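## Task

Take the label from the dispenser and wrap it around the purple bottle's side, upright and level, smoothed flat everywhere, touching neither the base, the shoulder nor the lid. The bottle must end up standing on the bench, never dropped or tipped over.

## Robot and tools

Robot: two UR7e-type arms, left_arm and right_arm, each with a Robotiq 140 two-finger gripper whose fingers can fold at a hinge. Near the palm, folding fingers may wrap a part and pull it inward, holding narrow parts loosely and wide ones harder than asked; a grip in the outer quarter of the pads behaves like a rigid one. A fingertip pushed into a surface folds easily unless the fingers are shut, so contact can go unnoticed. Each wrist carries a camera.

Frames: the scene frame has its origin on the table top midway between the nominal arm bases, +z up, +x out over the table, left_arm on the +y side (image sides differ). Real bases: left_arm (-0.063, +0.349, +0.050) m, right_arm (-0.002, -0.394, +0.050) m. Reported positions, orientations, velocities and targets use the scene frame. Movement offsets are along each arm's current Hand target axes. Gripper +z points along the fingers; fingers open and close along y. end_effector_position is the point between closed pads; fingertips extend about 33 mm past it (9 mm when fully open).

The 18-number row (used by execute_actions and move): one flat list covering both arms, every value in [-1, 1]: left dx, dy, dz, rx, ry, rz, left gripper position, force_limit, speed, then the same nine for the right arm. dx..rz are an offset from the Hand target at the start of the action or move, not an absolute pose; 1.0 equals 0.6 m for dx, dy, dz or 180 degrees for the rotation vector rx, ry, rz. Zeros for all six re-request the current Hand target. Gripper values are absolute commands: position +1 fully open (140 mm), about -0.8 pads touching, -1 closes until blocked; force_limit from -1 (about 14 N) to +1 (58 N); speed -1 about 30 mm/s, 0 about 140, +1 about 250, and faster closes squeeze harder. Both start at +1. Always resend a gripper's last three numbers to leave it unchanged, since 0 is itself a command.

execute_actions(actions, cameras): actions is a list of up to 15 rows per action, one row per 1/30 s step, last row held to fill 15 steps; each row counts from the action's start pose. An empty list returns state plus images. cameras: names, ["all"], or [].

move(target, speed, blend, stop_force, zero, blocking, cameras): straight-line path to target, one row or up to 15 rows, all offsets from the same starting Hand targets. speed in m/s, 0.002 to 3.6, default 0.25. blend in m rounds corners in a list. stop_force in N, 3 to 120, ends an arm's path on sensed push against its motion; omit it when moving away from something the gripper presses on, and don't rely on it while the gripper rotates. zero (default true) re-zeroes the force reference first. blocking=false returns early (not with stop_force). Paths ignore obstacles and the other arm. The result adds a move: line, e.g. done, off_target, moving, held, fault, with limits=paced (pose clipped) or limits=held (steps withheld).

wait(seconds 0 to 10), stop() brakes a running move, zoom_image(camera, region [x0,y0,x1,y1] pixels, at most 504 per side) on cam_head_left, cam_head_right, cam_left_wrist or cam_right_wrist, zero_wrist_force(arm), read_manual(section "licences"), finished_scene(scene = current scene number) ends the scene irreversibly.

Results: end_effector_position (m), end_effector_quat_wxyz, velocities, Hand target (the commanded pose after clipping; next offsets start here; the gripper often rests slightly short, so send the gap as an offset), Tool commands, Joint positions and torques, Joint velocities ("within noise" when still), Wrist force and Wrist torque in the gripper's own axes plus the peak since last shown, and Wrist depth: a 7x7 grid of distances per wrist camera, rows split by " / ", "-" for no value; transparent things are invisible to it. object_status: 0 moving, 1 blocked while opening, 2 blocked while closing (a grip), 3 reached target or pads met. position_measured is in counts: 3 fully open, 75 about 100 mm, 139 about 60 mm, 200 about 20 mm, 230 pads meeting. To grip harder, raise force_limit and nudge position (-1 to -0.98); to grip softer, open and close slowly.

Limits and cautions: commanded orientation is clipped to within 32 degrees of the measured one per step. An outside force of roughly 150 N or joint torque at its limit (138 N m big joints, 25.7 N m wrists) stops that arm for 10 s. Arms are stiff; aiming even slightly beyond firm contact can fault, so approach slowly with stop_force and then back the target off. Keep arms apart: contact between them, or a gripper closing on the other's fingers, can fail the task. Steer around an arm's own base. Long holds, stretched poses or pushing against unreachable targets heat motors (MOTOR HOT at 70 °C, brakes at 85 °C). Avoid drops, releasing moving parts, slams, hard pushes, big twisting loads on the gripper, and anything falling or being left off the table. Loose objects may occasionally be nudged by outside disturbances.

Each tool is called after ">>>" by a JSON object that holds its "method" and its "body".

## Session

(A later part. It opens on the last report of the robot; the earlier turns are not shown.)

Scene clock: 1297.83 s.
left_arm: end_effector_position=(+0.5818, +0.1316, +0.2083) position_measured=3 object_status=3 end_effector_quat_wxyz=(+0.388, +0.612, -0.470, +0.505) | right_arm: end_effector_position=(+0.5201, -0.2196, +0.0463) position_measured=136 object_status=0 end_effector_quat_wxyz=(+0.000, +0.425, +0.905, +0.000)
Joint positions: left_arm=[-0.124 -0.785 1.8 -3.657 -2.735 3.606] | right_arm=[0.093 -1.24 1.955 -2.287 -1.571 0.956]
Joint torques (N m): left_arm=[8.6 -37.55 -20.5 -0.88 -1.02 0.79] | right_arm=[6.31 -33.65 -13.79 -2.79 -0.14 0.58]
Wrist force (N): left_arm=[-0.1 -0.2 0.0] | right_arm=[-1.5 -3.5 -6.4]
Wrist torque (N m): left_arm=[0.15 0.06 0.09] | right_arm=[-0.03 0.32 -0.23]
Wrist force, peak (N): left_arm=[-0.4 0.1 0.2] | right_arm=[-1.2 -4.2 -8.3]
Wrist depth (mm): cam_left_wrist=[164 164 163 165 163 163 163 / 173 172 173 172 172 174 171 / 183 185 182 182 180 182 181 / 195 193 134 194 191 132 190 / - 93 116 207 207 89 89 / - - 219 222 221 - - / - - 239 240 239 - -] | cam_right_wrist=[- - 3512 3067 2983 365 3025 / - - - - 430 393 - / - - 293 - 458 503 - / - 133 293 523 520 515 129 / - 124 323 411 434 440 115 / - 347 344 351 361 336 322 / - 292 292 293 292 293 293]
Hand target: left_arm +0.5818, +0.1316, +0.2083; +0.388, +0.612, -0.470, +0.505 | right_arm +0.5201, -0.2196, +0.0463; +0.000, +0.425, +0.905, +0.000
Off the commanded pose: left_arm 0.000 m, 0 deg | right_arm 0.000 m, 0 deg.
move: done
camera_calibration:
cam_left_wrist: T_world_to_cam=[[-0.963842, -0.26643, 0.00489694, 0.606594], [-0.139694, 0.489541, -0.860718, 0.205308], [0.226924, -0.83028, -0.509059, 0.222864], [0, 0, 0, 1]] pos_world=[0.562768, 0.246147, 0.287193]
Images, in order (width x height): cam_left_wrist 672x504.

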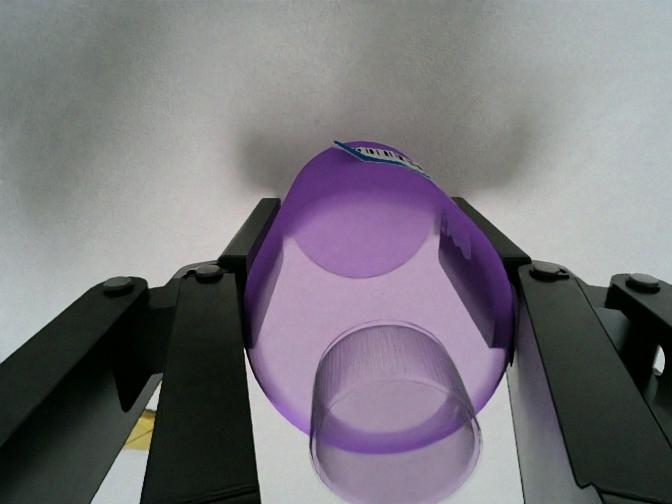

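>>> {"method": "move", "body": {"target": [[0,0,0,0,0,0,1,1,1, 0,0,0,0,0,0,0.6,-0.3,-1],[0,0,0,0,0,0,1,1,1, 0,0,0,0,0,-0.4556,0.6,-0.3,-1],[0,0,0,0,0,0,1,1,1, 0,0,0,0,0,-0.4556,-1,-0.3,-1]], "speed": 0.5, "cameras": ["cam_left_wrist","cam_right_wrist"]}}

>>> {"method": "zoom_image", "body": {"camera": "cam_left_wrist", "region": [340, 140, 580, 460]}}

>>> {"method": "zoom_image", "body": {"camera": "cam_right_wrist", "region": [410, 160, 530, 300]}}

Scene clock: 1308.87 s.
left_arm: end_effector_position=(+0.5818, +0.1316, +0.2083) position_measured=3 object_status=3 end_effector_quat_wxyz=(+0.388, +0.612, -0.470, +0.505) | right_arm: end_effector_position=(+0.5201, -0.2196, +0.0463) position_measured=136 object_status=0 end_effector_quat_wxyz=(+0.000, -0.273, +0.962, +0.000)
Joint positions: left_arm=[-0.124 -0.785 1.8 -3.657 -2.735 3.606] | right_arm=[0.093 -1.24 1.955 -2.287 -1.571 -0.475]
Joint torques (N m): left_arm=[8.37 -36.24 -21.46 -0.94 -0.92 1.18] | right_arm=[2.3 -41.5 -9.49 -3.34 -0.96 -2]
Wrist force (N): left_arm=[0.1 0.0 0.1] | right_arm=[-1.3 -2.1 -1.5]
Wrist torque (N m): left_arm=[0.17 0.02 0.09] | right_arm=[-0.27 0.27 -0.25]
Wrist force, peak (N): left_arm=[-0.3 0.1 0.3] | right_arm=[-1.3 -3.6 -7.2]
Wrist depth (mm): cam_left_wrist=[164 164 164 164 162 162 162 / 174 172 172 171 171 174 171 / 183 185 183 182 181 182 181 / 195 192 134 194 188 132 190 / - 93 116 208 158 89 89 / - - 219 222 221 - - / - - 239 239 239 - -] | cam_right_wrist=[2156 - - 3457 3025 359 - / - - - - 458 400 2943 / - 736 292 801 519 421 - / - 133 305 - - 423 527 / - 116 317 400 420 433 115 / - 347 346 346 350 338 324 / - 289 281 292 293 302 293]
Hand target: left_arm +0.5818, +0.1316, +0.2083; +0.388, +0.612, -0.470, +0.505 | right_arm +0.5201, -0.2196, +0.0463; +0.000, -0.273, +0.962, +0.000
Off the commanded pose: left_arm 0.000 m, 0 deg | right_arm 0.000 m, 0 deg.
move: done
camera_calibration:
cam_left_wrist: T_world_to_cam=[[-0.963842, -0.26643, 0.00489694, 0.606594], [-0.139694, 0.489541, -0.860718, 0.205308], [0.226924, -0.83028, -0.509059, 0.222864], [0, 0, 0, 1]] pos_world=[0.562768, 0.246147, 0.287193]
cam_right_wrist: T_world_to_cam=[[-0.52335, 0.852113, -0.00286833, 0.465359], [0.79821, 0.491417, 0.348382, -0.326126], [0.298271, 0.180036, -0.937348, 0.069539], [0, 0, 0, 1]] pos_world=[0.483122, -0.248794, 0.180134]
Images, in order (width x height): cam_left_wrist 672x504, cam_right_wrist 672x504.

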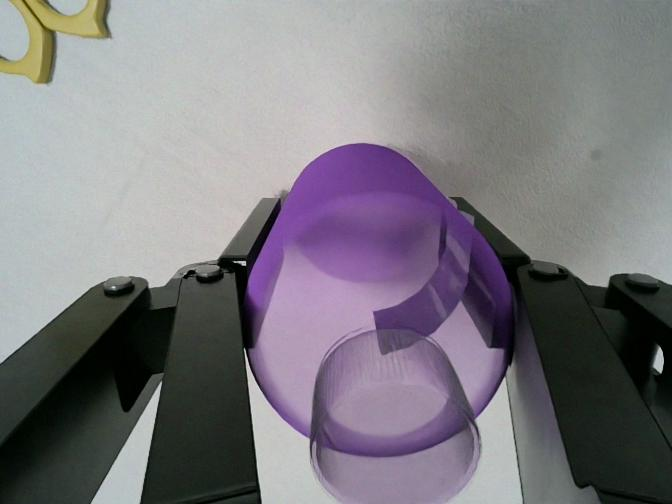

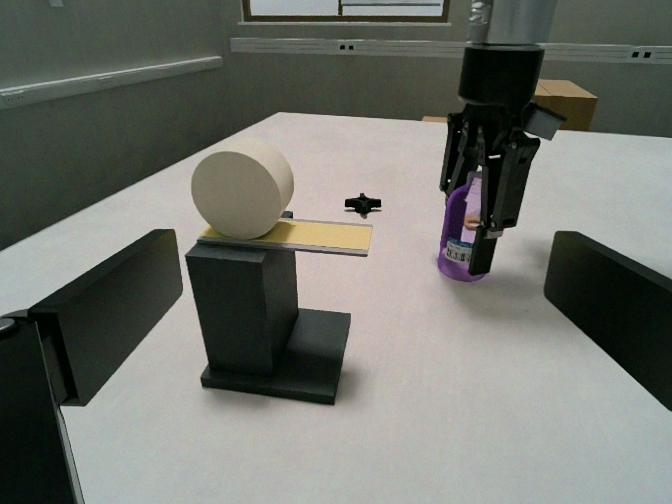

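Scaled by 1.575.

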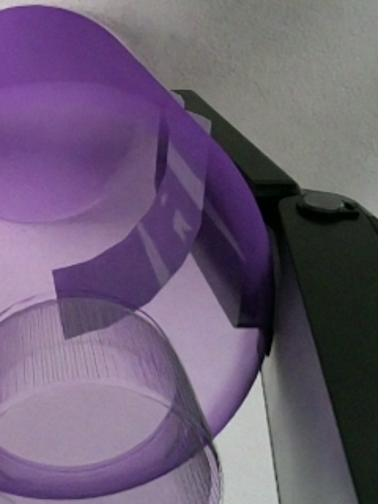

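Scaled by 3.600.

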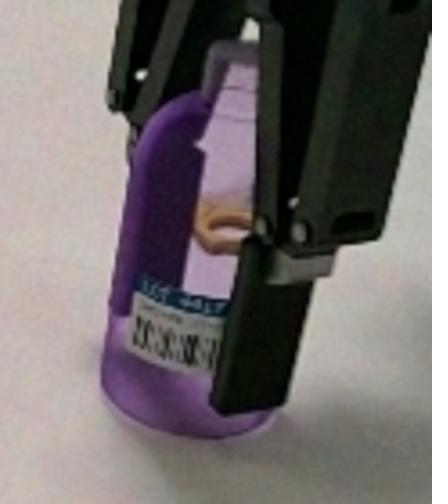

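>>> {"method": "move", "body": {"target": [[0,0,0,0,0,0,1,1,1, 0,0,0,0,0,0,0.4,-0.3,-1],[0,0,0,0,0,0,1,1,1, 0,0,0,0,0,-0.0333,0.4,-0.3,-1],[0,0,0,0,0,0,1,1,1, 0,0,0,0,0,-0.0333,-1,-0.3,-1],[0,0,0,0,0,0,1,1,1, 0,0,0,0,0,-0.0333,0.4,-0.3,-1],[0,0,0,0,0,0,1,1,1, 0,0,0,0,0,-0.0667,0.4,-0.3,-1],[0,0,0,0,0,0,1,1,1, 0,0,0,0,0,-0.0667,-1,-0.3,-1],[0,0,0,0,0,0,1,1,1, 0,0,0,0,0,-0.0667,0.4,-0.3,-1],[0,0,0,0,0,0,1,1,1, 0,0,0,0,0,-0.1,0.4,-0.3,-1],[0,0,0,0,0,0,1,1,1, 0,0,0,0,0,-0.1,-1,-0.3,-1]], "speed": 0.25, "cameras": ["cam_left_wrist","cam_right_wrist"]}}

>>> {"method": "zoom_image", "body": {"camera": "cam_left_wrist", "region": [340, 140, 580, 460]}}

>>> {"method": "zoom_image", "body": {"camera": "cam_right_wrist", "region": [410, 160, 530, 300]}}

Scene clock: 1327.60 s.
left_arm: end_effector_position=(+0.5818, +0.1316, +0.2083) position_measured=3 object_status=3 end_effector_quat_wxyz=(+0.388, +0.612, -0.470, +0.505) | right_arm: end_effector_position=(+0.5201, -0.2195, +0.0463) position_measured=78 object_status=3 end_effector_quat_wxyz=(+0.000, -0.420, +0.907, +0.000)
Joint positions: left_arm=[-0.124 -0.785 1.8 -3.657 -2.735 3.606] | right_arm=[0.093 -1.24 1.955 -2.287 -1.571 -0.789]
Joint torques (N m): left_arm=[8.36 -36.41 -21.06 -0.83 -0.87 1.05] | right_arm=[-3.16 -36.47 -20.91 -2.24 1.72 0.56]
Wrist force (N): left_arm=[-0.1 -0.1 0.0] | right_arm=[-1.1 -2.0 -1.4]
Wrist torque (N m): left_arm=[0.16 0.05 0.09] | right_arm=[-0.22 0.20 -0.28]
Wrist force, peak (N): left_arm=[-0.3 0.0 0.4] | right_arm=[-1.2 -2.9 -4.8]
Wrist depth (mm): cam_left_wrist=[164 163 164 164 162 163 162 / 173 172 172 172 172 173 171 / 184 185 181 182 182 182 181 / 195 190 189 194 191 133 190 / - 91 208 204 201 204 89 / - - 223 221 222 221 - / - - 240 240 239 237 -] | cam_right_wrist=[- - - 2656 3111 365 2865 / - - - 3300 434 400 5584 / - - 295 - 483 423 767 / - 124 325 320 531 427 135 / - 124 - 412 429 410 115 / - 348 345 346 348 348 323 / - 292 277 292 292 292 292]
Hand target: left_arm +0.5818, +0.1316, +0.2083; +0.388, +0.612, -0.470, +0.505 | right_arm +0.5201, -0.2196, +0.0463; +0.000, -0.420, +0.907, +0.000
Tool commands: left_gripper/position=+1.0 left_gripper/force_limit=+1.0 left_gripper/speed=+1.0 right_gripper/position=+0.4 right_gripper/force_limit=-0.3 right_gripper/speed=-1.0
Off the commanded pose: left_arm 0.000 m, 0 deg | right_arm 0.000 m, 0 deg.
move: done (path cut at 10 s); path passed 8 of 9 targets; target 9's new numbers were not sent
camera_calibration:
cam_left_wrist: T_world_to_cam=[[-0.963842, -0.26643, 0.00489694, 0.606594], [-0.139694, 0.489541, -0.860718, 0.205308], [0.226924, -0.83028, -0.509059, 0.222864], [0, 0, 0, 1]] pos_world=[0.562768, 0.246147, 0.287193]
cam_right_wrist: T_world_to_cam=[[-0.760971, 0.648778, -0.00313411, 0.544298], [0.607322, 0.71403, 0.348312, -0.178035], [0.228215, 0.263152, -0.937374, 0.124193], [0, 0, 0, 1]] pos_world=[0.493977, -0.258687, 0.180133]
Images, in order (width x height): cam_left_wrist 672x504, cam_right_wrist 672x504.

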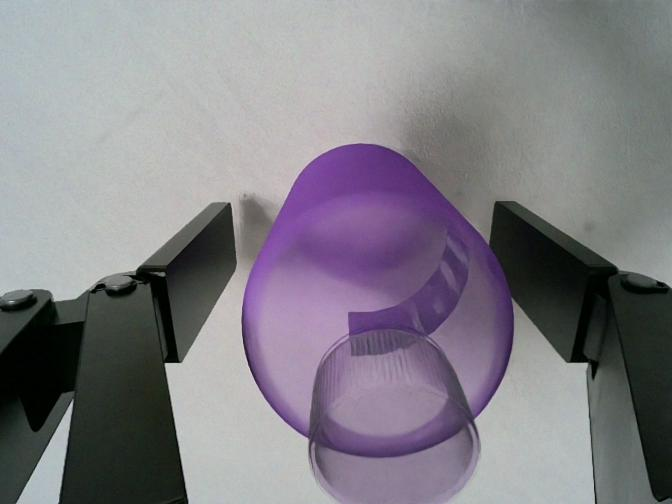

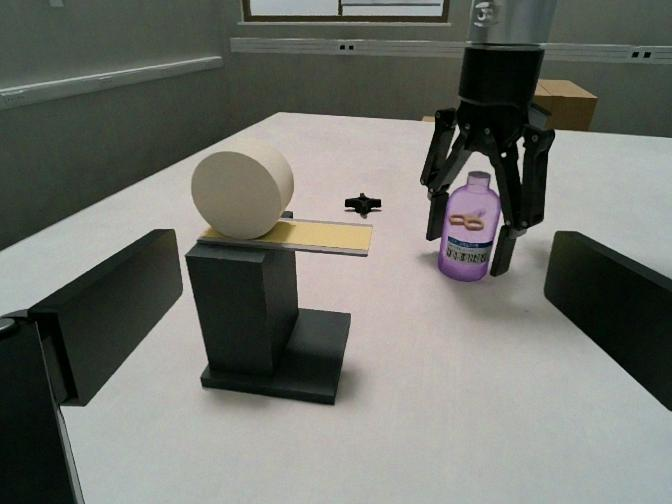

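Scaled by 1.575.

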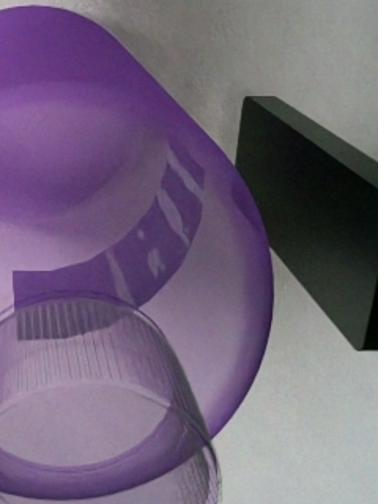

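Scaled by 3.600.

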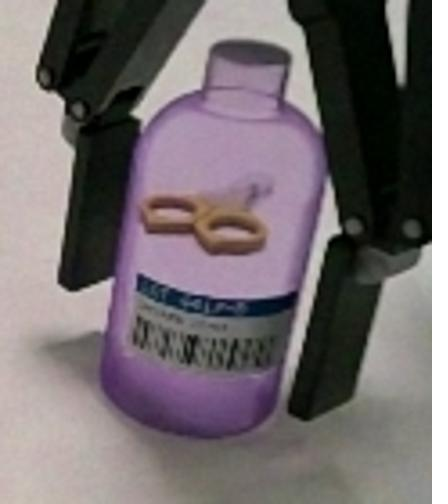

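>>> {"method": "move", "body": {"target": [[0,0,0,0,0,0,1,1,1, 0,0,0,0,0,0,-1,-0.3,-1],[0,0,0,0,0,0,1,1,1, 0,0,0,0,0,0,0.35,-0.3,-1],[0,0,0,0,0,0,1,1,1, 0,0,0,0,0,-0.0333,0.35,-0.3,-1],[0,0,0,0,0,0,1,1,1, 0,0,0,0,0,-0.0333,-1,-0.3,-1],[0,0,0,0,0,0,1,1,1, 0,0,0,0,0,-0.0333,0.35,-0.3,-1]], "speed": 0.25, "cameras": ["cam_left_wrist","cam_right_wrist"]}}

>>> {"method": "zoom_image", "body": {"camera": "cam_left_wrist", "region": [340, 140, 580, 460]}}

>>> {"method": "zoom_image", "body": {"camera": "cam_right_wrist", "region": [410, 160, 530, 300]}}

Scene clock: 1339.53 s.
left_arm: end_effector_position=(+0.5818, +0.1316, +0.2083) position_measured=3 object_status=3 end_effector_quat_wxyz=(+0.388, +0.612, -0.470, +0.505) | right_arm: end_effector_position=(+0.5201, -0.2195, +0.0463) position_measured=85 object_status=0 end_effector_quat_wxyz=(+0.000, -0.467, +0.884, +0.000)
Joint positions: left_arm=[-0.124 -0.785 1.8 -3.657 -2.735 3.606] | right_arm=[0.093 -1.24 1.955 -2.287 -1.571 -0.894]
Joint torques (N m): left_arm=[8.48 -37.53 -22.4 -0.68 -0.72 0.95] | right_arm=[-6.52 -34.33 -15.33 -1.83 0.9 -1.37]
Wrist force (N): left_arm=[-0.1 -0.2 0.0] | right_arm=[-1.1 -2.0 -1.6]
Wrist torque (N m): left_arm=[0.15 0.05 0.09] | right_arm=[-0.20 0.21 -0.28]
Wrist force, peak (N): left_arm=[-0.3 -0.3 0.1] | right_arm=[-1.0 -2.8 -4.9]
Wrist depth (mm): cam_left_wrist=[164 163 163 164 162 161 162 / 173 173 171 172 172 173 171 / 184 185 182 182 182 181 181 / 195 191 189 194 191 138 190 / - 91 207 204 201 119 89 / - - 222 222 221 222 - / - - 240 239 238 238 -] | cam_right_wrist=[- - 4734 3512 3067 365 2865 / - - - 1252 433 400 2200 / - - 292 - 510 426 - / - 124 308 351 512 458 128 / - 116 - 411 403 413 115 / - 346 346 343 350 364 104 / - 291 292 290 293 292 292]
Hand target: left_arm +0.5818, +0.1316, +0.2083; +0.388, +0.612, -0.470, +0.505 | right_arm +0.5201, -0.2196, +0.0463; +0.000, -0.467, +0.884, +0.000
Off the commanded pose: left_arm 0.000 m, 0 deg | right_arm 0.000 m, 0 deg.
move: done
camera_calibration:
cam_left_wrist: T_world_to_cam=[[-0.963842, -0.26643, 0.00489694, 0.606594], [-0.139694, 0.489541, -0.860718, 0.205308], [0.226924, -0.83028, -0.509059, 0.222864], [0, 0, 0, 1]] pos_world=[0.562768, 0.246147, 0.287193]
cam_right_wrist: T_world_to_cam=[[-0.824618, 0.565681, -0.00322484, 0.559228], [0.529339, 0.773626, 0.348287, -0.124375], [0.199514, 0.285497, -0.937382, 0.144029], [0, 0, 0, 1]] pos_world=[0.49825, -0.261244, 0.180132]
Images, in order (width x height): cam_left_wrist 672x504, cam_right_wrist 672x504.

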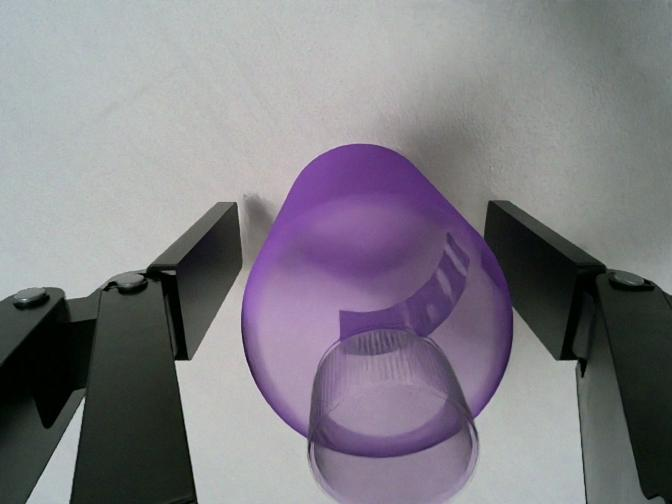

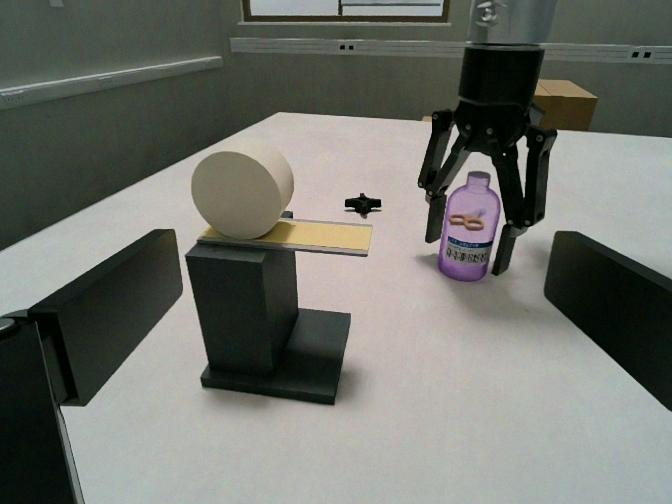

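Scaled by 1.575.

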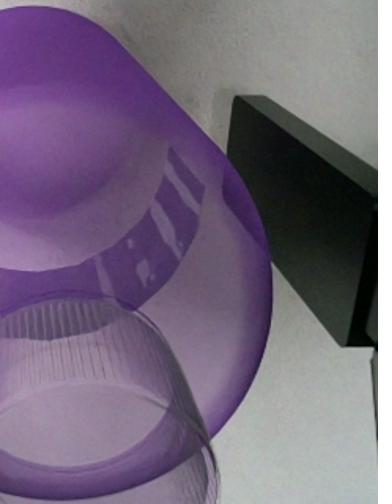

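Scaled by 3.600.

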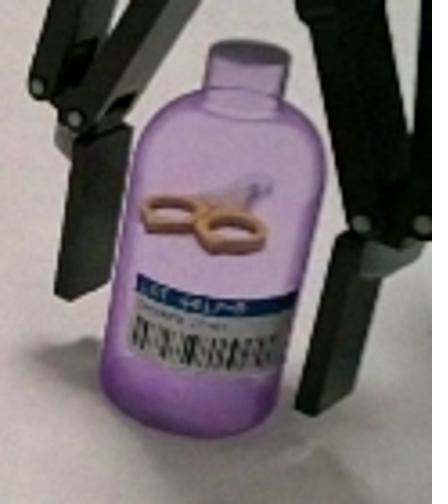

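>>> {"method": "move", "body": {"target": [[0,0,0,0,0,0,1,1,1, 0,0,0,0,0,-0.0278,0.35,-0.3,-1],[0,0,0,0,0,0,1,1,1, 0,0,0,0,0,-0.0278,-1,-0.3,-1],[0,0,0,0,0,0,1,1,1, 0,0,0,0,0,-0.0278,0.35,-0.3,-1],[0,0,0,0,0,0,1,1,1, 0,0,0,0,0,-0.0556,0.35,-0.3,-1],[0,0,0,0,0,0,1,1,1, 0,0,0,0,0,-0.0556,-1,-0.3,-1],[0,0,0,0,0,0,1,1,1, 0,0,0,0,0,-0.0556,0.35,-0.3,-1]], "speed": 0.25, "cameras": ["cam_left_wrist","cam_right_wrist"]}}

>>> {"method": "zoom_image", "body": {"camera": "cam_left_wrist", "region": [300, 180, 500, 400]}}

>>> {"method": "zoom_image", "body": {"camera": "cam_right_wrist", "region": [410, 160, 530, 300]}}

Scene clock: 1354.07 s.
left_arm: end_effector_position=(+0.5818, +0.1316, +0.2083) position_measured=3 object_status=3 end_effector_quat_wxyz=(+0.388, +0.612, -0.470, +0.505) | right_arm: end_effector_position=(+0.5201, -0.2195, +0.0463) position_measured=85 object_status=0 end_effector_quat_wxyz=(+0.000, -0.542, +0.840, +0.000)
Joint positions: left_arm=[-0.124 -0.785 1.8 -3.657 -2.735 3.606] | right_arm=[0.093 -1.24 1.955 -2.287 -1.571 -1.069]
Joint torques (N m): left_arm=[9.32 -37.48 -21.33 -0.8 -0.93 0.89] | right_arm=[-5.92 -31.61 -13.46 -2.19 1.49 -1.52]
Wrist force (N): left_arm=[-0.1 -0.1 0.1] | right_arm=[-1.2 -2.2 -1.5]
Wrist torque (N m): left_arm=[0.17 0.07 0.09] | right_arm=[-0.23 0.24 -0.26]
Wrist force, peak (N): left_arm=[-0.1 -0.2 0.3] | right_arm=[-1.0 -1.3 -5.5]
Wrist depth (mm): cam_left_wrist=[164 164 163 164 163 162 162 / 174 172 173 172 172 173 171 / 183 185 182 182 182 181 181 / 195 191 189 194 191 137 190 / - 91 207 202 201 119 89 / - - 222 222 221 220 - / - - 239 239 238 239 -] | cam_right_wrist=[- - 2983 2722 3025 368 2689 / - - - 3250 433 407 3457 / - - 291 - 716 430 - / 608 133 312 498 610 470 121 / - 116 - 415 430 416 115 / - 350 349 346 348 347 325 / - 290 290 288 293 292 292]
Hand target: left_arm +0.5818, +0.1316, +0.2083; +0.388, +0.612, -0.470, +0.505 | right_arm +0.5201, -0.2196, +0.0463; +0.000, -0.542, +0.840, +0.000
Off the commanded pose: left_arm 0.000 m, 0 deg | right_arm 0.000 m, 0 deg.
move: done
camera_calibration:
cam_left_wrist: T_world_to_cam=[[-0.963842, -0.26643, 0.00489694, 0.606594], [-0.139694, 0.489541, -0.860718, 0.205308], [0.226924, -0.83028, -0.509059, 0.222864], [0, 0, 0, 1]] pos_world=[0.562768, 0.246147, 0.287193]
cam_right_wrist: T_world_to_cam=[[-0.910372, 0.413777, -0.00338608, 0.570443], [0.386819, 0.853911, 0.348148, -0.0326236], [0.146947, 0.315635, -0.937433, 0.177977], [0, 0, 0, 1]] pos_world=[0.505782, -0.264354, 0.180131]
Images, in order (width x height): cam_left_wrist 672x504, cam_right_wrist 672x504.

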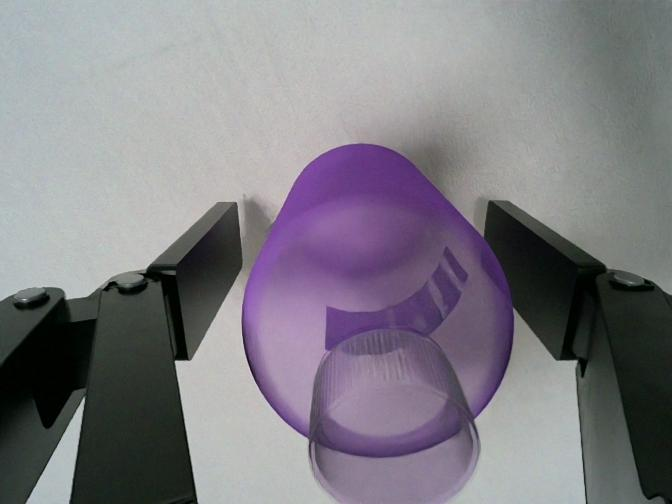

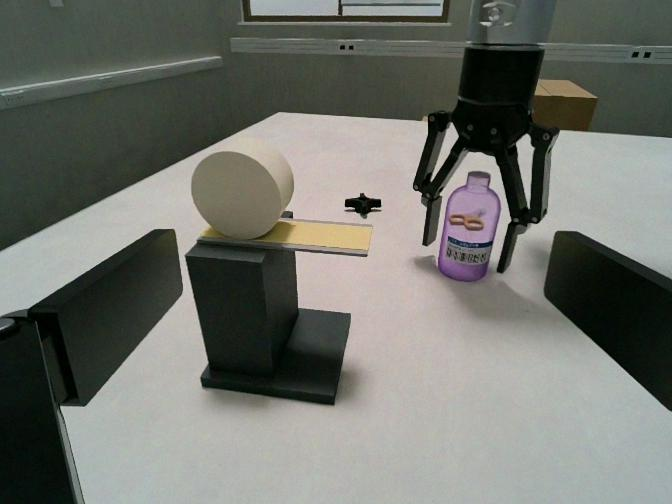

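Scaled by 2.291.

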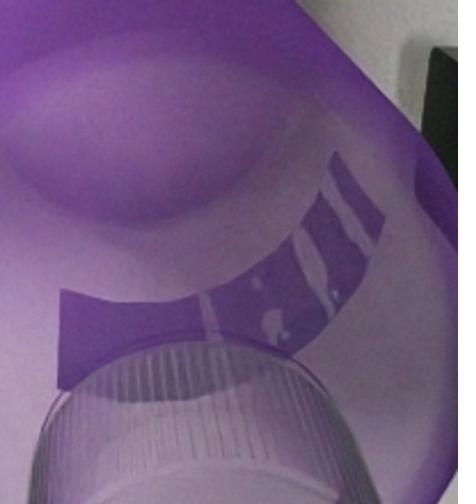

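Scaled by 3.600.

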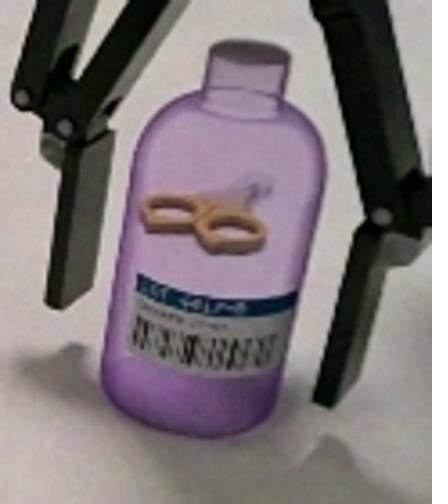

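>>> {"method": "zoom_image", "body": {"camera": "cam_left_wrist", "region": [370, 230, 490, 350]}}

>>> {"method": "zoom_image", "body": {"camera": "cam_right_wrist", "region": [435, 225, 500, 285]}}

Scaled by 4.200.

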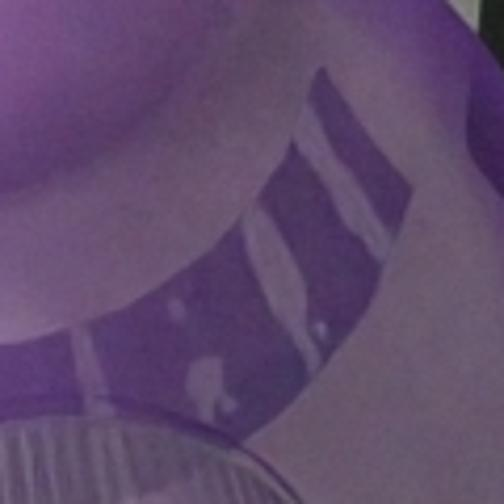

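Scaled by 7.754.

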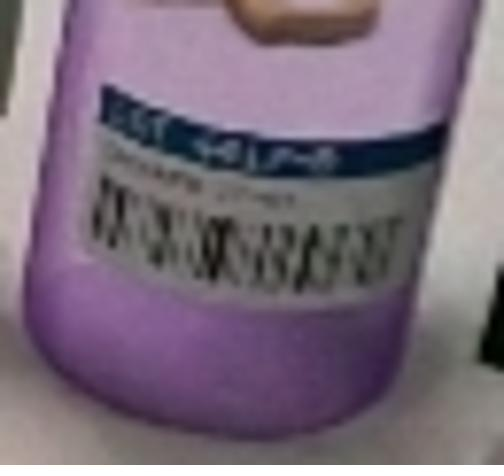

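>>> {"method": "move", "body": {"target": [[0,0,0,0,0,0,1,1,1, 0,0,0,0,0,0.0389,0.2,0,-1],[0,0,0,0,0,0,1,1,1, 0,0,0,0,0,0.0389,-1,0,-1],[0,0,0,0,0,0,1,1,1, 0,0,0,0,0,0.0389,0.2,0,-1],[0,0,0,0,0,0,1,1,1, 0,0,0,0,0,0.075,0.2,0,-1],[0,0,0,0,0,0,1,1,1, 0,0,0,0,0,0.075,-1,0,-1],[0,0,0,0,0,0,1,1,1, 0,0,0,0,0,0.075,0.2,0,-1],[0,0,0,0,0,0,1,1,1, 0,0,0,0,0,0.1056,0.2,0,-1],[0,0,0,0,0,0,1,1,1, 0,0,0,0,0,0.1056,-1,0,-1],[0,0,0,0,0,0,1,1,1, 0,0,0,0,0,0.1056,0.2,0,-1]], "speed": 0.25, "cameras": ["cam_left_wrist"]}}

>>> {"method": "zoom_image", "body": {"camera": "cam_left_wrist", "region": [320, 220, 490, 390]}}

Scene clock: 1413.80 s.
left_arm: end_effector_position=(+0.5818, +0.1316, +0.2083) position_measured=3 object_status=3 end_effector_quat_wxyz=(+0.388, +0.612, -0.470, +0.505) | right_arm: end_effector_position=(+0.5201, -0.2196, +0.0463) position_measured=104 object_status=0 end_effector_quat_wxyz=(+0.000, -0.396, +0.918, +0.000)
Joint positions: left_arm=[-0.124 -0.785 1.8 -3.657 -2.735 3.606] | right_arm=[0.093 -1.24 1.955 -2.287 -1.571 -0.737]
Joint torques (N m): left_arm=[7.18 -37.29 -20.85 -0.83 -0.99 0.95] | right_arm=[8.59 -36.16 -16.69 -1.88 0.1 1.66]
Wrist force (N): left_arm=[-0.1 -0.1 -0.1] | right_arm=[-1.3 -2.1 -1.6]
Wrist torque (N m): left_arm=[0.18 0.04 0.09] | right_arm=[-0.23 0.24 -0.21]
Wrist force, peak (N): left_arm=[-0.3 -0.2 0.2] | right_arm=[-1.1 -3.1 -5.7]
Wrist depth (mm): cam_left_wrist=[163 164 163 165 163 162 162 / 173 173 172 172 171 173 171 / 183 186 183 182 182 182 181 / 194 193 164 193 189 134 190 / - 91 207 204 201 114 89 / - - 222 223 221 - - / - - 240 240 239 - -] | cam_right_wrist=[- - 3300 3067 3025 365 2757 / - - - 1244 448 405 2367 / - 731 293 900 530 425 - / 567 134 315 309 511 439 121 / - 124 - 405 383 412 115 / - 349 343 343 339 352 323 / - 292 292 292 294 294 292]
Hand target: left_arm +0.5818, +0.1316, +0.2083; +0.388, +0.612, -0.470, +0.505 | right_arm +0.5201, -0.2196, +0.0463; +0.000, -0.396, +0.918, +0.000
Off the commanded pose: left_arm 0.000 m, 0 deg | right_arm 0.000 m, 0 deg.
move: done
camera_calibration:
cam_left_wrist: T_world_to_cam=[[-0.963842, -0.26643, 0.00489694, 0.606594], [-0.139694, 0.489541, -0.860718, 0.205308], [0.226924, -0.83028, -0.509059, 0.222864], [0, 0, 0, 1]] pos_world=[0.562768, 0.246147, 0.287193]
Images, in order (width x height): cam_left_wrist 672x504.

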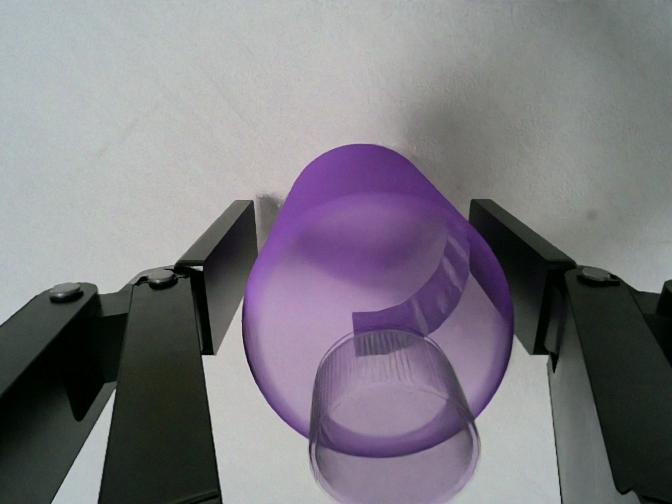

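Scaled by 2.965.

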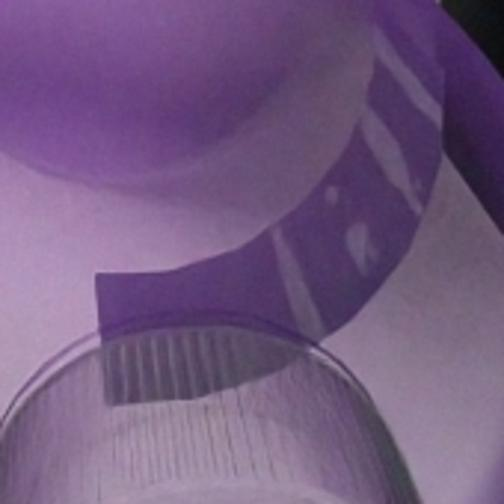

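>>> {"method": "move", "body": {"target": [[0,0,0,0,0,0,1,1,1, 0,0,0,0,0,0,0.45,-0.3,-0.6],[0,0,0,0,0,0,1,1,1, 0,0,0,0,0,0.7222,0.45,-0.3,-0.6]], "speed": 0.6, "cameras": ["cam_left_wrist","cam_right_wrist"]}}

>>> {"method": "zoom_image", "body": {"camera": "cam_left_wrist", "region": [230, 110, 490, 290]}}

>>> {"method": "zoom_image", "body": {"camera": "cam_right_wrist", "region": [435, 200, 515, 285]}}

Scene clock: 1445.10 s.
left_arm: end_effector_position=(+0.5818, +0.1316, +0.2083) position_measured=3 object_status=3 end_effector_quat_wxyz=(+0.388, +0.612, -0.470, +0.505) | right_arm: end_effector_position=(+0.5201, -0.2196, +0.0463) position_measured=72 object_status=3 end_effector_quat_wxyz=(+0.000, +0.665, +0.747, +0.000) end_effector_velocity=(+0.001, -0.001, +0.000) end_effector_angular_velocity=(+0.000, -0.001, -0.007)
Joint positions: left_arm=[-0.124 -0.785 1.8 -3.657 -2.735 3.606] | right_arm=[0.093 -1.24 1.955 -2.287 -1.571 1.532]
Joint velocities: left_arm=[within noise] | right_arm=[-0.002 0 0 -0.001 0 0.006]
Joint torques (N m): left_arm=[8.66 -37.03 -20.71 -0.72 -0.72 0.97] | right_arm=[6.1 -27.54 -28.97 -1.4 1.09 1.64]
Wrist force (N): left_arm=[-0.1 0.1 0.0] | right_arm=[-1.6 -2.0 -1.7]
Wrist torque (N m): left_arm=[0.20 0.05 0.09] | right_arm=[-0.21 0.32 -0.21]
Wrist force, peak (N): left_arm=[-0.4 -0.1 -0.2] | right_arm=[-1.6 -2.2 -1.7]
Wrist depth (mm): cam_left_wrist=[164 164 164 165 162 162 162 / 172 173 172 172 172 174 171 / 183 186 181 182 181 182 181 / 195 121 189 194 194 136 188 / - 99 207 206 207 203 101 / - 221 223 221 221 220 - / - - 239 235 239 237 -] | cam_right_wrist=[- - 3403 3203 2943 358 - / - - - - 426 383 - / - - 293 - 464 444 - / - 134 308 392 535 145 128 / - 124 332 407 449 416 115 / - 346 346 340 350 348 324 / - 292 292 291 295 280 -]
Hand target: left_arm +0.5818, +0.1316, +0.2083; +0.388, +0.612, -0.470, +0.505 | right_arm +0.5201, -0.2196, +0.0463; +0.000, +0.665, +0.747, +0.000
Off the commanded pose: left_arm 0.000 m, 0 deg | right_arm 0.000 m, 0 deg.
move: done
camera_calibration:
cam_left_wrist: T_world_to_cam=[[-0.963842, -0.26643, 0.00489694, 0.606594], [-0.139694, 0.489541, -0.860718, 0.205308], [0.226924, -0.83028, -0.509059, 0.222864], [0, 0, 0, 1]] pos_world=[0.562768, 0.246147, 0.287193]
cam_right_wrist: T_world_to_cam=[[0.99343, 0.11443, -0.00168517, -0.48543], [0.107885, -0.931497, 0.347383, -0.279527], [0.0381812, -0.345282, -0.937722, 0.0894146], [0, 0, 0, 1]] pos_world=[0.508983, -0.173957, 0.180131]
Images, in order (width x height): cam_left_wrist 672x504, cam_right_wrist 672x504.

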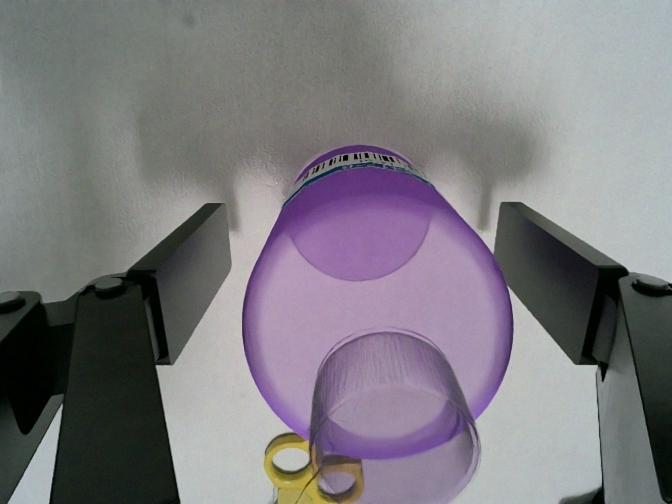

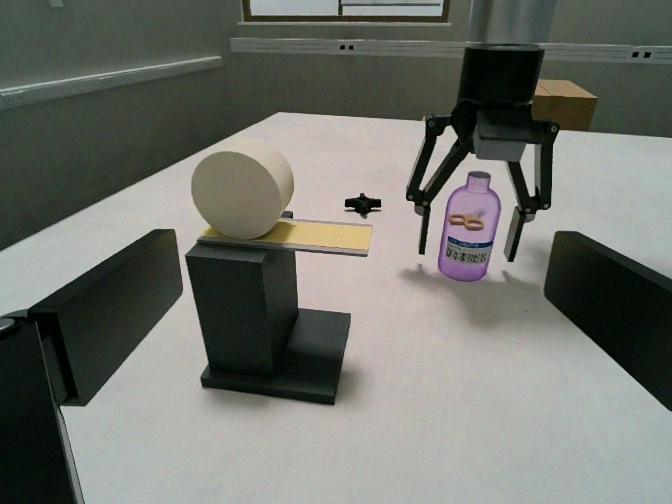

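Scaled by 1.938.

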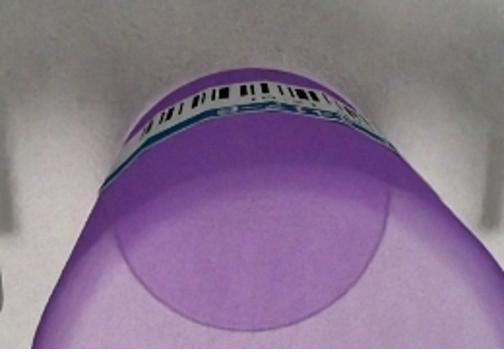

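Scaled by 5.929.

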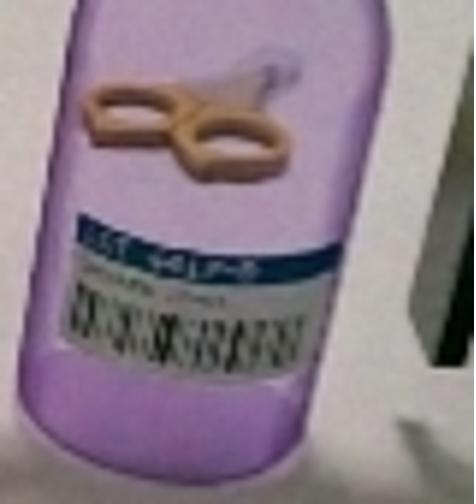

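>>> {"method": "zoom_image", "body": {"camera": "cam_left_wrist", "region": [275, 135, 365, 215]}}

>>> {"method": "zoom_image", "body": {"camera": "cam_left_wrist", "region": [360, 135, 450, 215]}}

Scaled by 5.600.

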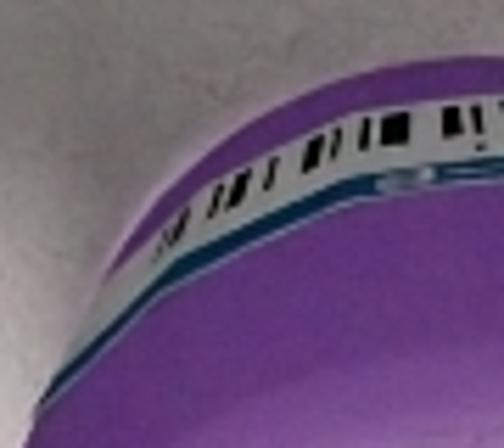

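Scaled by 5.600.

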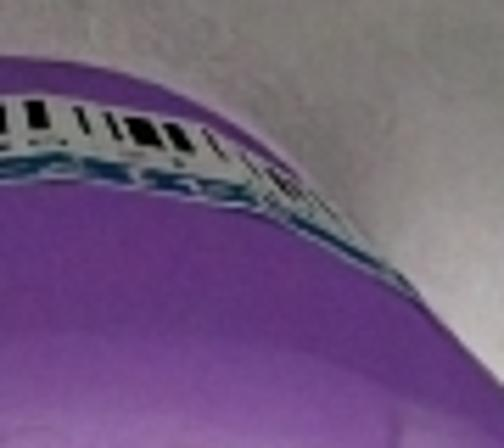

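>>> {"method": "move", "body": {"target": [[0,0,0,0,0,0,1,1,1, 0,0,0,0,0,-0.1944,0.45,-0.3,-0.6],[0,0,0,0,0,0,1,1,1, 0,0,0,0,0,-0.1944,-1,0,-1],[0,0,0,0,0,0,1,1,1, 0,0,0,0,0,-0.1944,0.2,0,-1],[0,0,0,0,0,0,1,1,1, 0,0,0,0,0,-0.2389,0.2,0,-1],[0,0,0,0,0,0,1,1,1, 0,0,0,0,0,-0.2389,-1,0,-1],[0,0,0,0,0,0,1,1,1, 0,0,0,0,0,-0.2389,0.2,0,-1],[0,0,0,0,0,0,1,1,1, 0,0,0,0,0,-0.2722,0.2,0,-1],[0,0,0,0,0,0,1,1,1, 0,0,0,0,0,-0.2722,-1,0,-1],[0,0,0,0,0,0,1,1,1, 0,0,0,0,0,-0.2722,0.2,0,-1]], "speed": 0.35}}

>>> {"method": "move", "body": {"target": [[0,0,0,0,0,0,1,1,1, 0,0,0,0,0,-0.0389,0.2,0,-1],[0,0,0,0,0,0,1,1,1, 0,0,0,0,0,-0.0389,-1,0,-1],[0,0,0,0,0,0,1,1,1, 0,0,0,0,0,-0.0389,0.2,0,-1],[0,0,0,0,0,0,1,1,1, 0,0,0,0,0,-0.0778,0.2,0,-1],[0,0,0,0,0,0,1,1,1, 0,0,0,0,0,-0.0778,-1,0,-1],[0,0,0,0,0,0,1,1,1, 0,0,0,0,0,-0.0778,0.2,0,-1],[0,0,0,0,0,0,1,1,1, 0,0,0,0,0,-0.1139,0.2,0,-1],[0,0,0,0,0,0,1,1,1, 0,0,0,0,0,-0.1139,-1,0,-1],[0,0,0,0,0,0,1,1,1, 0,0,0,0,0,-0.1139,0.2,0,-1]], "speed": 0.25}}

>>> {"method": "move", "body": {"target": [[0,0,0,0,0,0,1,1,1, 0,0,0,0,0,-0.0389,0.2,0,-1],[0,0,0,0,0,0,1,1,1, 0,0,0,0,0,-0.0389,-1,0,-1],[0,0,0,0,0,0,1,1,1, 0,0,0,0,0,-0.0389,0.2,0,-1],[0,0,0,0,0,0,1,1,1, 0,0,0,0,0,-0.0778,0.2,0,-1],[0,0,0,0,0,0,1,1,1, 0,0,0,0,0,-0.0778,-1,0,-1],[0,0,0,0,0,0,1,1,1, 0,0,0,0,0,-0.0778,0.2,0,-1],[0,0,0,0,0,0,1,1,1, 0,0,0,0,0,-0.1167,0.2,0,-1],[0,0,0,0,0,0,1,1,1, 0,0,0,0,0,-0.1167,-1,0,-1],[0,0,0,0,0,0,1,1,1, 0,0,0,0,0,-0.1167,0.2,0,-1]], "speed": 0.25}}

>>> {"method": "move", "body": {"target": [[0,0,0,0,0,0,1,1,1, 0,0,0,0,0,-0.0389,0.2,0,-1],[0,0,0,0,0,0,1,1,1, 0,0,0,0,0,-0.0389,-1,0,-1],[0,0,0,0,0,0,1,1,1, 0,0,0,0,0,-0.0389,0.2,0,-1],[0,0,0,0,0,0,1,1,1, 0,0,0,0,0,-0.0778,0.2,0,-1],[0,0,0,0,0,0,1,1,1, 0,0,0,0,0,-0.0778,-1,0,-1],[0,0,0,0,0,0,1,1,1, 0,0,0,0,0,-0.0778,0.2,0,-1],[0,0,0,0,0,0,1,1,1, 0,0,0,0,0,-0.1139,0.2,0,-1],[0,0,0,0,0,0,1,1,1, 0,0,0,0,0,-0.1139,-1,0,-1],[0,0,0,0,0,0,1,1,1, 0,0,0,0,0,-0.1139,0.2,0,-1]], "speed": 0.25, "cameras": ["cam_left_wrist","cam_right_wrist"]}}

>>> {"method": "zoom_image", "body": {"camera": "cam_left_wrist", "region": [320, 200, 500, 390]}}

Scene clock: 1493.97 s.
left_arm: end_effector_position=(+0.5818, +0.1316, +0.2083) position_measured=3 object_status=3 end_effector_quat_wxyz=(+0.388, +0.612, -0.470, +0.505) | right_arm: end_effector_position=(+0.5201, -0.2195, +0.0463) position_measured=104 object_status=0 end_effector_quat_wxyz=(+0.000, +0.295, +0.956, +0.000)
Joint positions: left_arm=[-0.124 -0.785 1.8 -3.657 -2.735 3.606] | right_arm=[0.093 -1.24 1.955 -2.287 -1.571 0.677]
Joint torques (N m): left_arm=[8.74 -36.07 -20.49 -0.85 -0.53 1.06] | right_arm=[-6.19 -39.23 -12.16 -2.37 0.43 -1.58]
Wrist force (N): left_arm=[-0.2 0.0 0.0] | right_arm=[-1.4 -2.3 -1.0]
Wrist torque (N m): left_arm=[0.19 0.06 0.09] | right_arm=[-0.27 0.28 -0.29]
Wrist force, peak (N): left_arm=[-0.4 0.0 0.3] | right_arm=[-1.0 -3.9 -7.2]
Wrist depth (mm): cam_left_wrist=[164 164 163 164 163 162 162 / 173 173 172 172 172 174 171 / 183 185 183 182 182 181 181 / 195 193 164 193 191 134 191 / - 91 207 206 207 114 89 / - - 222 222 221 - - / - - 240 239 238 - -] | cam_right_wrist=[- - 2865 3025 2865 368 2475 / - - 1405 - 1152 400 2342 / - 2865 308 - 696 501 - / - 123 312 337 510 532 122 / - 124 - 417 410 - 115 / - 348 346 347 370 354 321 / - 289 294 - 293 - -]
Hand target: left_arm +0.5818, +0.1316, +0.2083; +0.388, +0.612, -0.470, +0.505 | right_arm +0.5201, -0.2196, +0.0463; +0.000, +0.295, +0.956, +0.000
Off the commanded pose: left_arm 0.000 m, 0 deg | right_arm 0.000 m, 0 deg.
move: done

Scene clock: 1502.77 s.
left_arm: end_effector_position=(+0.5818, +0.1316, +0.2083) position_measured=3 object_status=3 end_effector_quat_wxyz=(+0.388, +0.612, -0.470, +0.505) | right_arm: end_effector_position=(+0.5201, -0.2195, +0.0463) position_measured=104 object_status=0 end_effector_quat_wxyz=(+0.000, +0.120, +0.993, +0.000)
Joint positions: left_arm=[-0.124 -0.785 1.8 -3.657 -2.735 3.606] | right_arm=[0.093 -1.24 1.955 -2.287 -1.571 0.319]
Joint torques (N m): left_arm=[9.86 -37.22 -21.2 -0.7 -0.46 1.03] | right_arm=[-7.74 -33.39 -11.47 -2.8 0.92 -1.78]
Wrist force (N): left_arm=[-0.2 0.0 -0.1] | right_arm=[-1.4 -1.7 -1.2]
Wrist torque (N m): left_arm=[0.18 0.08 0.09] | right_arm=[-0.15 0.27 -0.29]
Wrist force, peak (N): left_arm=[-0.4 -0.2 -0.1] | right_arm=[-1.1 -3.8 -8.3]
Wrist depth (mm): cam_left_wrist=[164 164 163 165 163 163 162 / 173 173 172 172 171 173 171 / 183 185 183 182 181 181 181 / 193 192 165 194 189 134 190 / - 91 207 206 206 114 89 / - - 222 222 221 - - / - - 240 240 239 - -] | cam_right_wrist=[- - 3630 3250 2828 366 2689 / - - - 3111 - 399 2503 / - - 293 - 397 754 - / 589 134 310 340 - 536 120 / - 124 - 411 431 415 115 / - 347 350 350 348 350 323 / - 292 292 - 294 292 282]
Hand target: left_arm +0.5818, +0.1316, +0.2083; +0.388, +0.612, -0.470, +0.505 | right_arm +0.5201, -0.2196, +0.0463; +0.000, +0.120, +0.993, +0.000
Off the commanded pose: left_arm 0.000 m, 0 deg | right_arm 0.000 m, 0 deg.
move: done

Scene clock: 1511.57 s.
left_arm: end_effector_position=(+0.5818, +0.1316, +0.2083) position_measured=3 object_status=3 end_effector_quat_wxyz=(+0.388, +0.612, -0.470, +0.505) | right_arm: end_effector_position=(+0.5201, -0.2195, +0.0463) position_measured=104 object_status=0 end_effector_quat_wxyz=(+0.000, -0.063, +0.998, +0.000)
Joint positions: left_arm=[-0.124 -0.785 1.8 -3.657 -2.735 3.606] | right_arm=[0.093 -1.24 1.955 -2.287 -1.571 -0.048]
Joint torques (N m): left_arm=[9.69 -37.16 -20.19 -0.63 -0.6 1.13] | right_arm=[-6.77 -34.78 -12.22 -2.59 0.74 -1.96]
Wrist force (N): left_arm=[-0.2 0.0 0.0] | right_arm=[-1.3 -1.9 -1.2]
Wrist torque (N m): left_arm=[0.18 0.08 0.09] | right_arm=[-0.21 0.25 -0.29]
Wrist force, peak (N): left_arm=[-0.4 0.0 0.1] | right_arm=[-1.1 -3.5 -7.2]
Wrist depth (mm): cam_left_wrist=[164 163 163 164 163 162 163 / 172 172 172 172 171 173 171 / 184 184 183 182 182 182 181 / 195 192 164 194 191 133 191 / - 91 207 207 206 114 89 / - - 222 223 222 - - / - - 241 239 239 - -] | cam_right_wrist=[- - 2983 3350 3156 367 2656 / 1998 - - 3111 1089 395 2475 / 1770 - 291 882 748 395 1111 / - 124 305 352 561 143 122 / - 124 - 420 456 412 115 / - 336 337 339 327 348 - / - 299 290 290 303 294 283]
Hand target: left_arm +0.5818, +0.1316, +0.2083; +0.388, +0.612, -0.470, +0.505 | right_arm +0.5201, -0.2196, +0.0463; +0.000, -0.063, +0.998, +0.000
Off the commanded pose: left_arm 0.000 m, 0 deg | right_arm 0.000 m, 0 deg.
move: done

Scene clock: 1520.37 s.
left_arm: end_effector_position=(+0.5818, +0.1316, +0.2083) position_measured=3 object_status=3 end_effector_quat_wxyz=(+0.388, +0.612, -0.470, +0.505) | right_arm: end_effector_position=(+0.5201, -0.2195, +0.0463) position_measured=104 object_status=0 end_effector_quat_wxyz=(+0.000, -0.239, +0.971, +0.000)
Joint positions: left_arm=[-0.124 -0.785 1.8 -3.657 -2.735 3.606] | right_arm=[0.093 -1.24 1.955 -2.287 -1.571 -0.405]
Joint torques (N m): left_arm=[9.29 -37.37 -21.7 -0.69 -0.39 1.24] | right_arm=[-6.32 -37.78 -10.9 -2.62 0.86 -1.71]
Wrist force (N): left_arm=[-0.1 -0.1 0.0] | right_arm=[-1.3 -2.0 -1.5]
Wrist torque (N m): left_arm=[0.16 0.06 0.09] | right_arm=[-0.22 0.26 -0.28]
Wrist force, peak (N): left_arm=[0.0 -0.4 0.1] | right_arm=[-1.3 -3.0 -5.8]
Wrist depth (mm): cam_left_wrist=[160 164 163 164 163 162 162 / 173 173 172 172 172 173 171 / 184 185 183 182 182 181 181 / 194 192 164 193 189 134 191 / - 91 207 207 201 114 89 / - - 223 223 221 - - / - - 239 241 239 - -] | cam_right_wrist=[2447 - 3457 3250 3067 361 - / - - - 3570 - 402 2983 / - - 290 - 509 406 - / - 133 - 511 540 429 120 / - 124 317 424 430 392 115 / - 346 348 341 349 349 326 / - 292 292 293 290 302 293]
Hand target: left_arm +0.5818, +0.1316, +0.2083; +0.388, +0.612, -0.470, +0.505 | right_arm +0.5201, -0.2196, +0.0463; +0.000, -0.239, +0.971, +0.000
Off the commanded pose: left_arm 0.000 m, 0 deg | right_arm 0.000 m, 0 deg.
move: done
camera_calibration:
cam_left_wrist: T_world_to_cam=[[-0.963842, -0.26643, 0.00489694, 0.606594], [-0.139694, 0.489541, -0.860718, 0.205308], [0.226924, -0.83028, -0.509059, 0.222864], [0, 0, 0, 1]] pos_world=[0.562768, 0.246147, 0.287193]
cam_right_wrist: T_world_to_cam=[[-0.462686, 0.886518, -0.00277398, 0.441342], [0.830537, 0.434559, 0.348377, -0.355419], [0.310048, 0.158885, -0.93735, 0.058772], [0, 0, 0, 1]] pos_world=[0.481169, -0.246145, 0.180134]
Images, in order (width x height): cam_left_wrist 672x504, cam_right_wrist 672x504.

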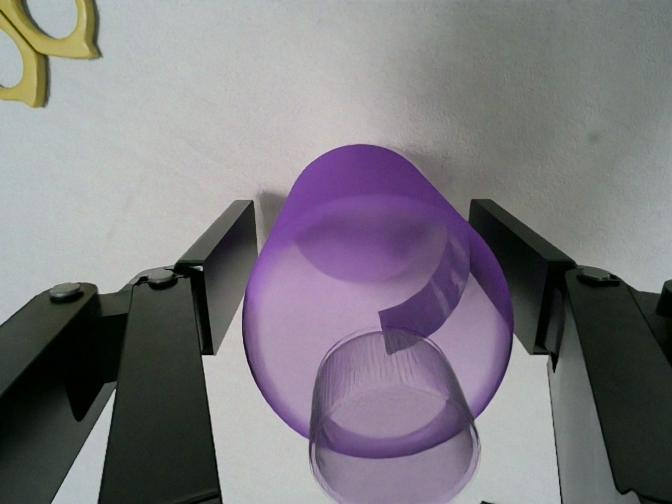

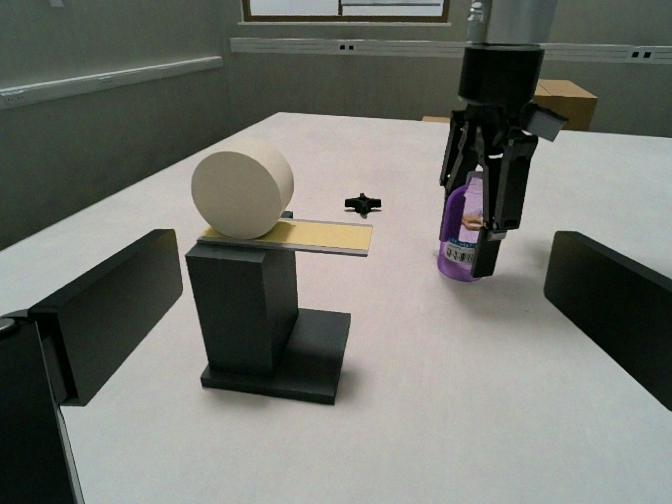

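Scaled by 2.653.

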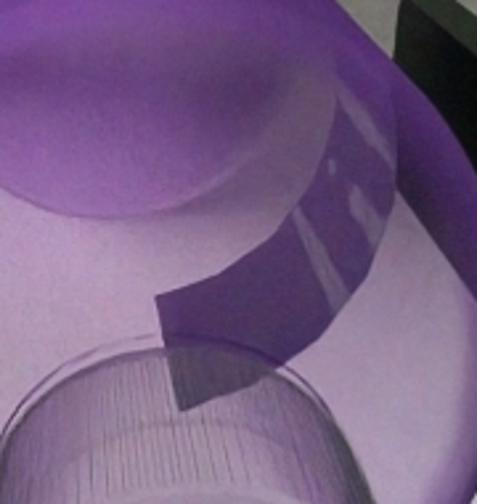

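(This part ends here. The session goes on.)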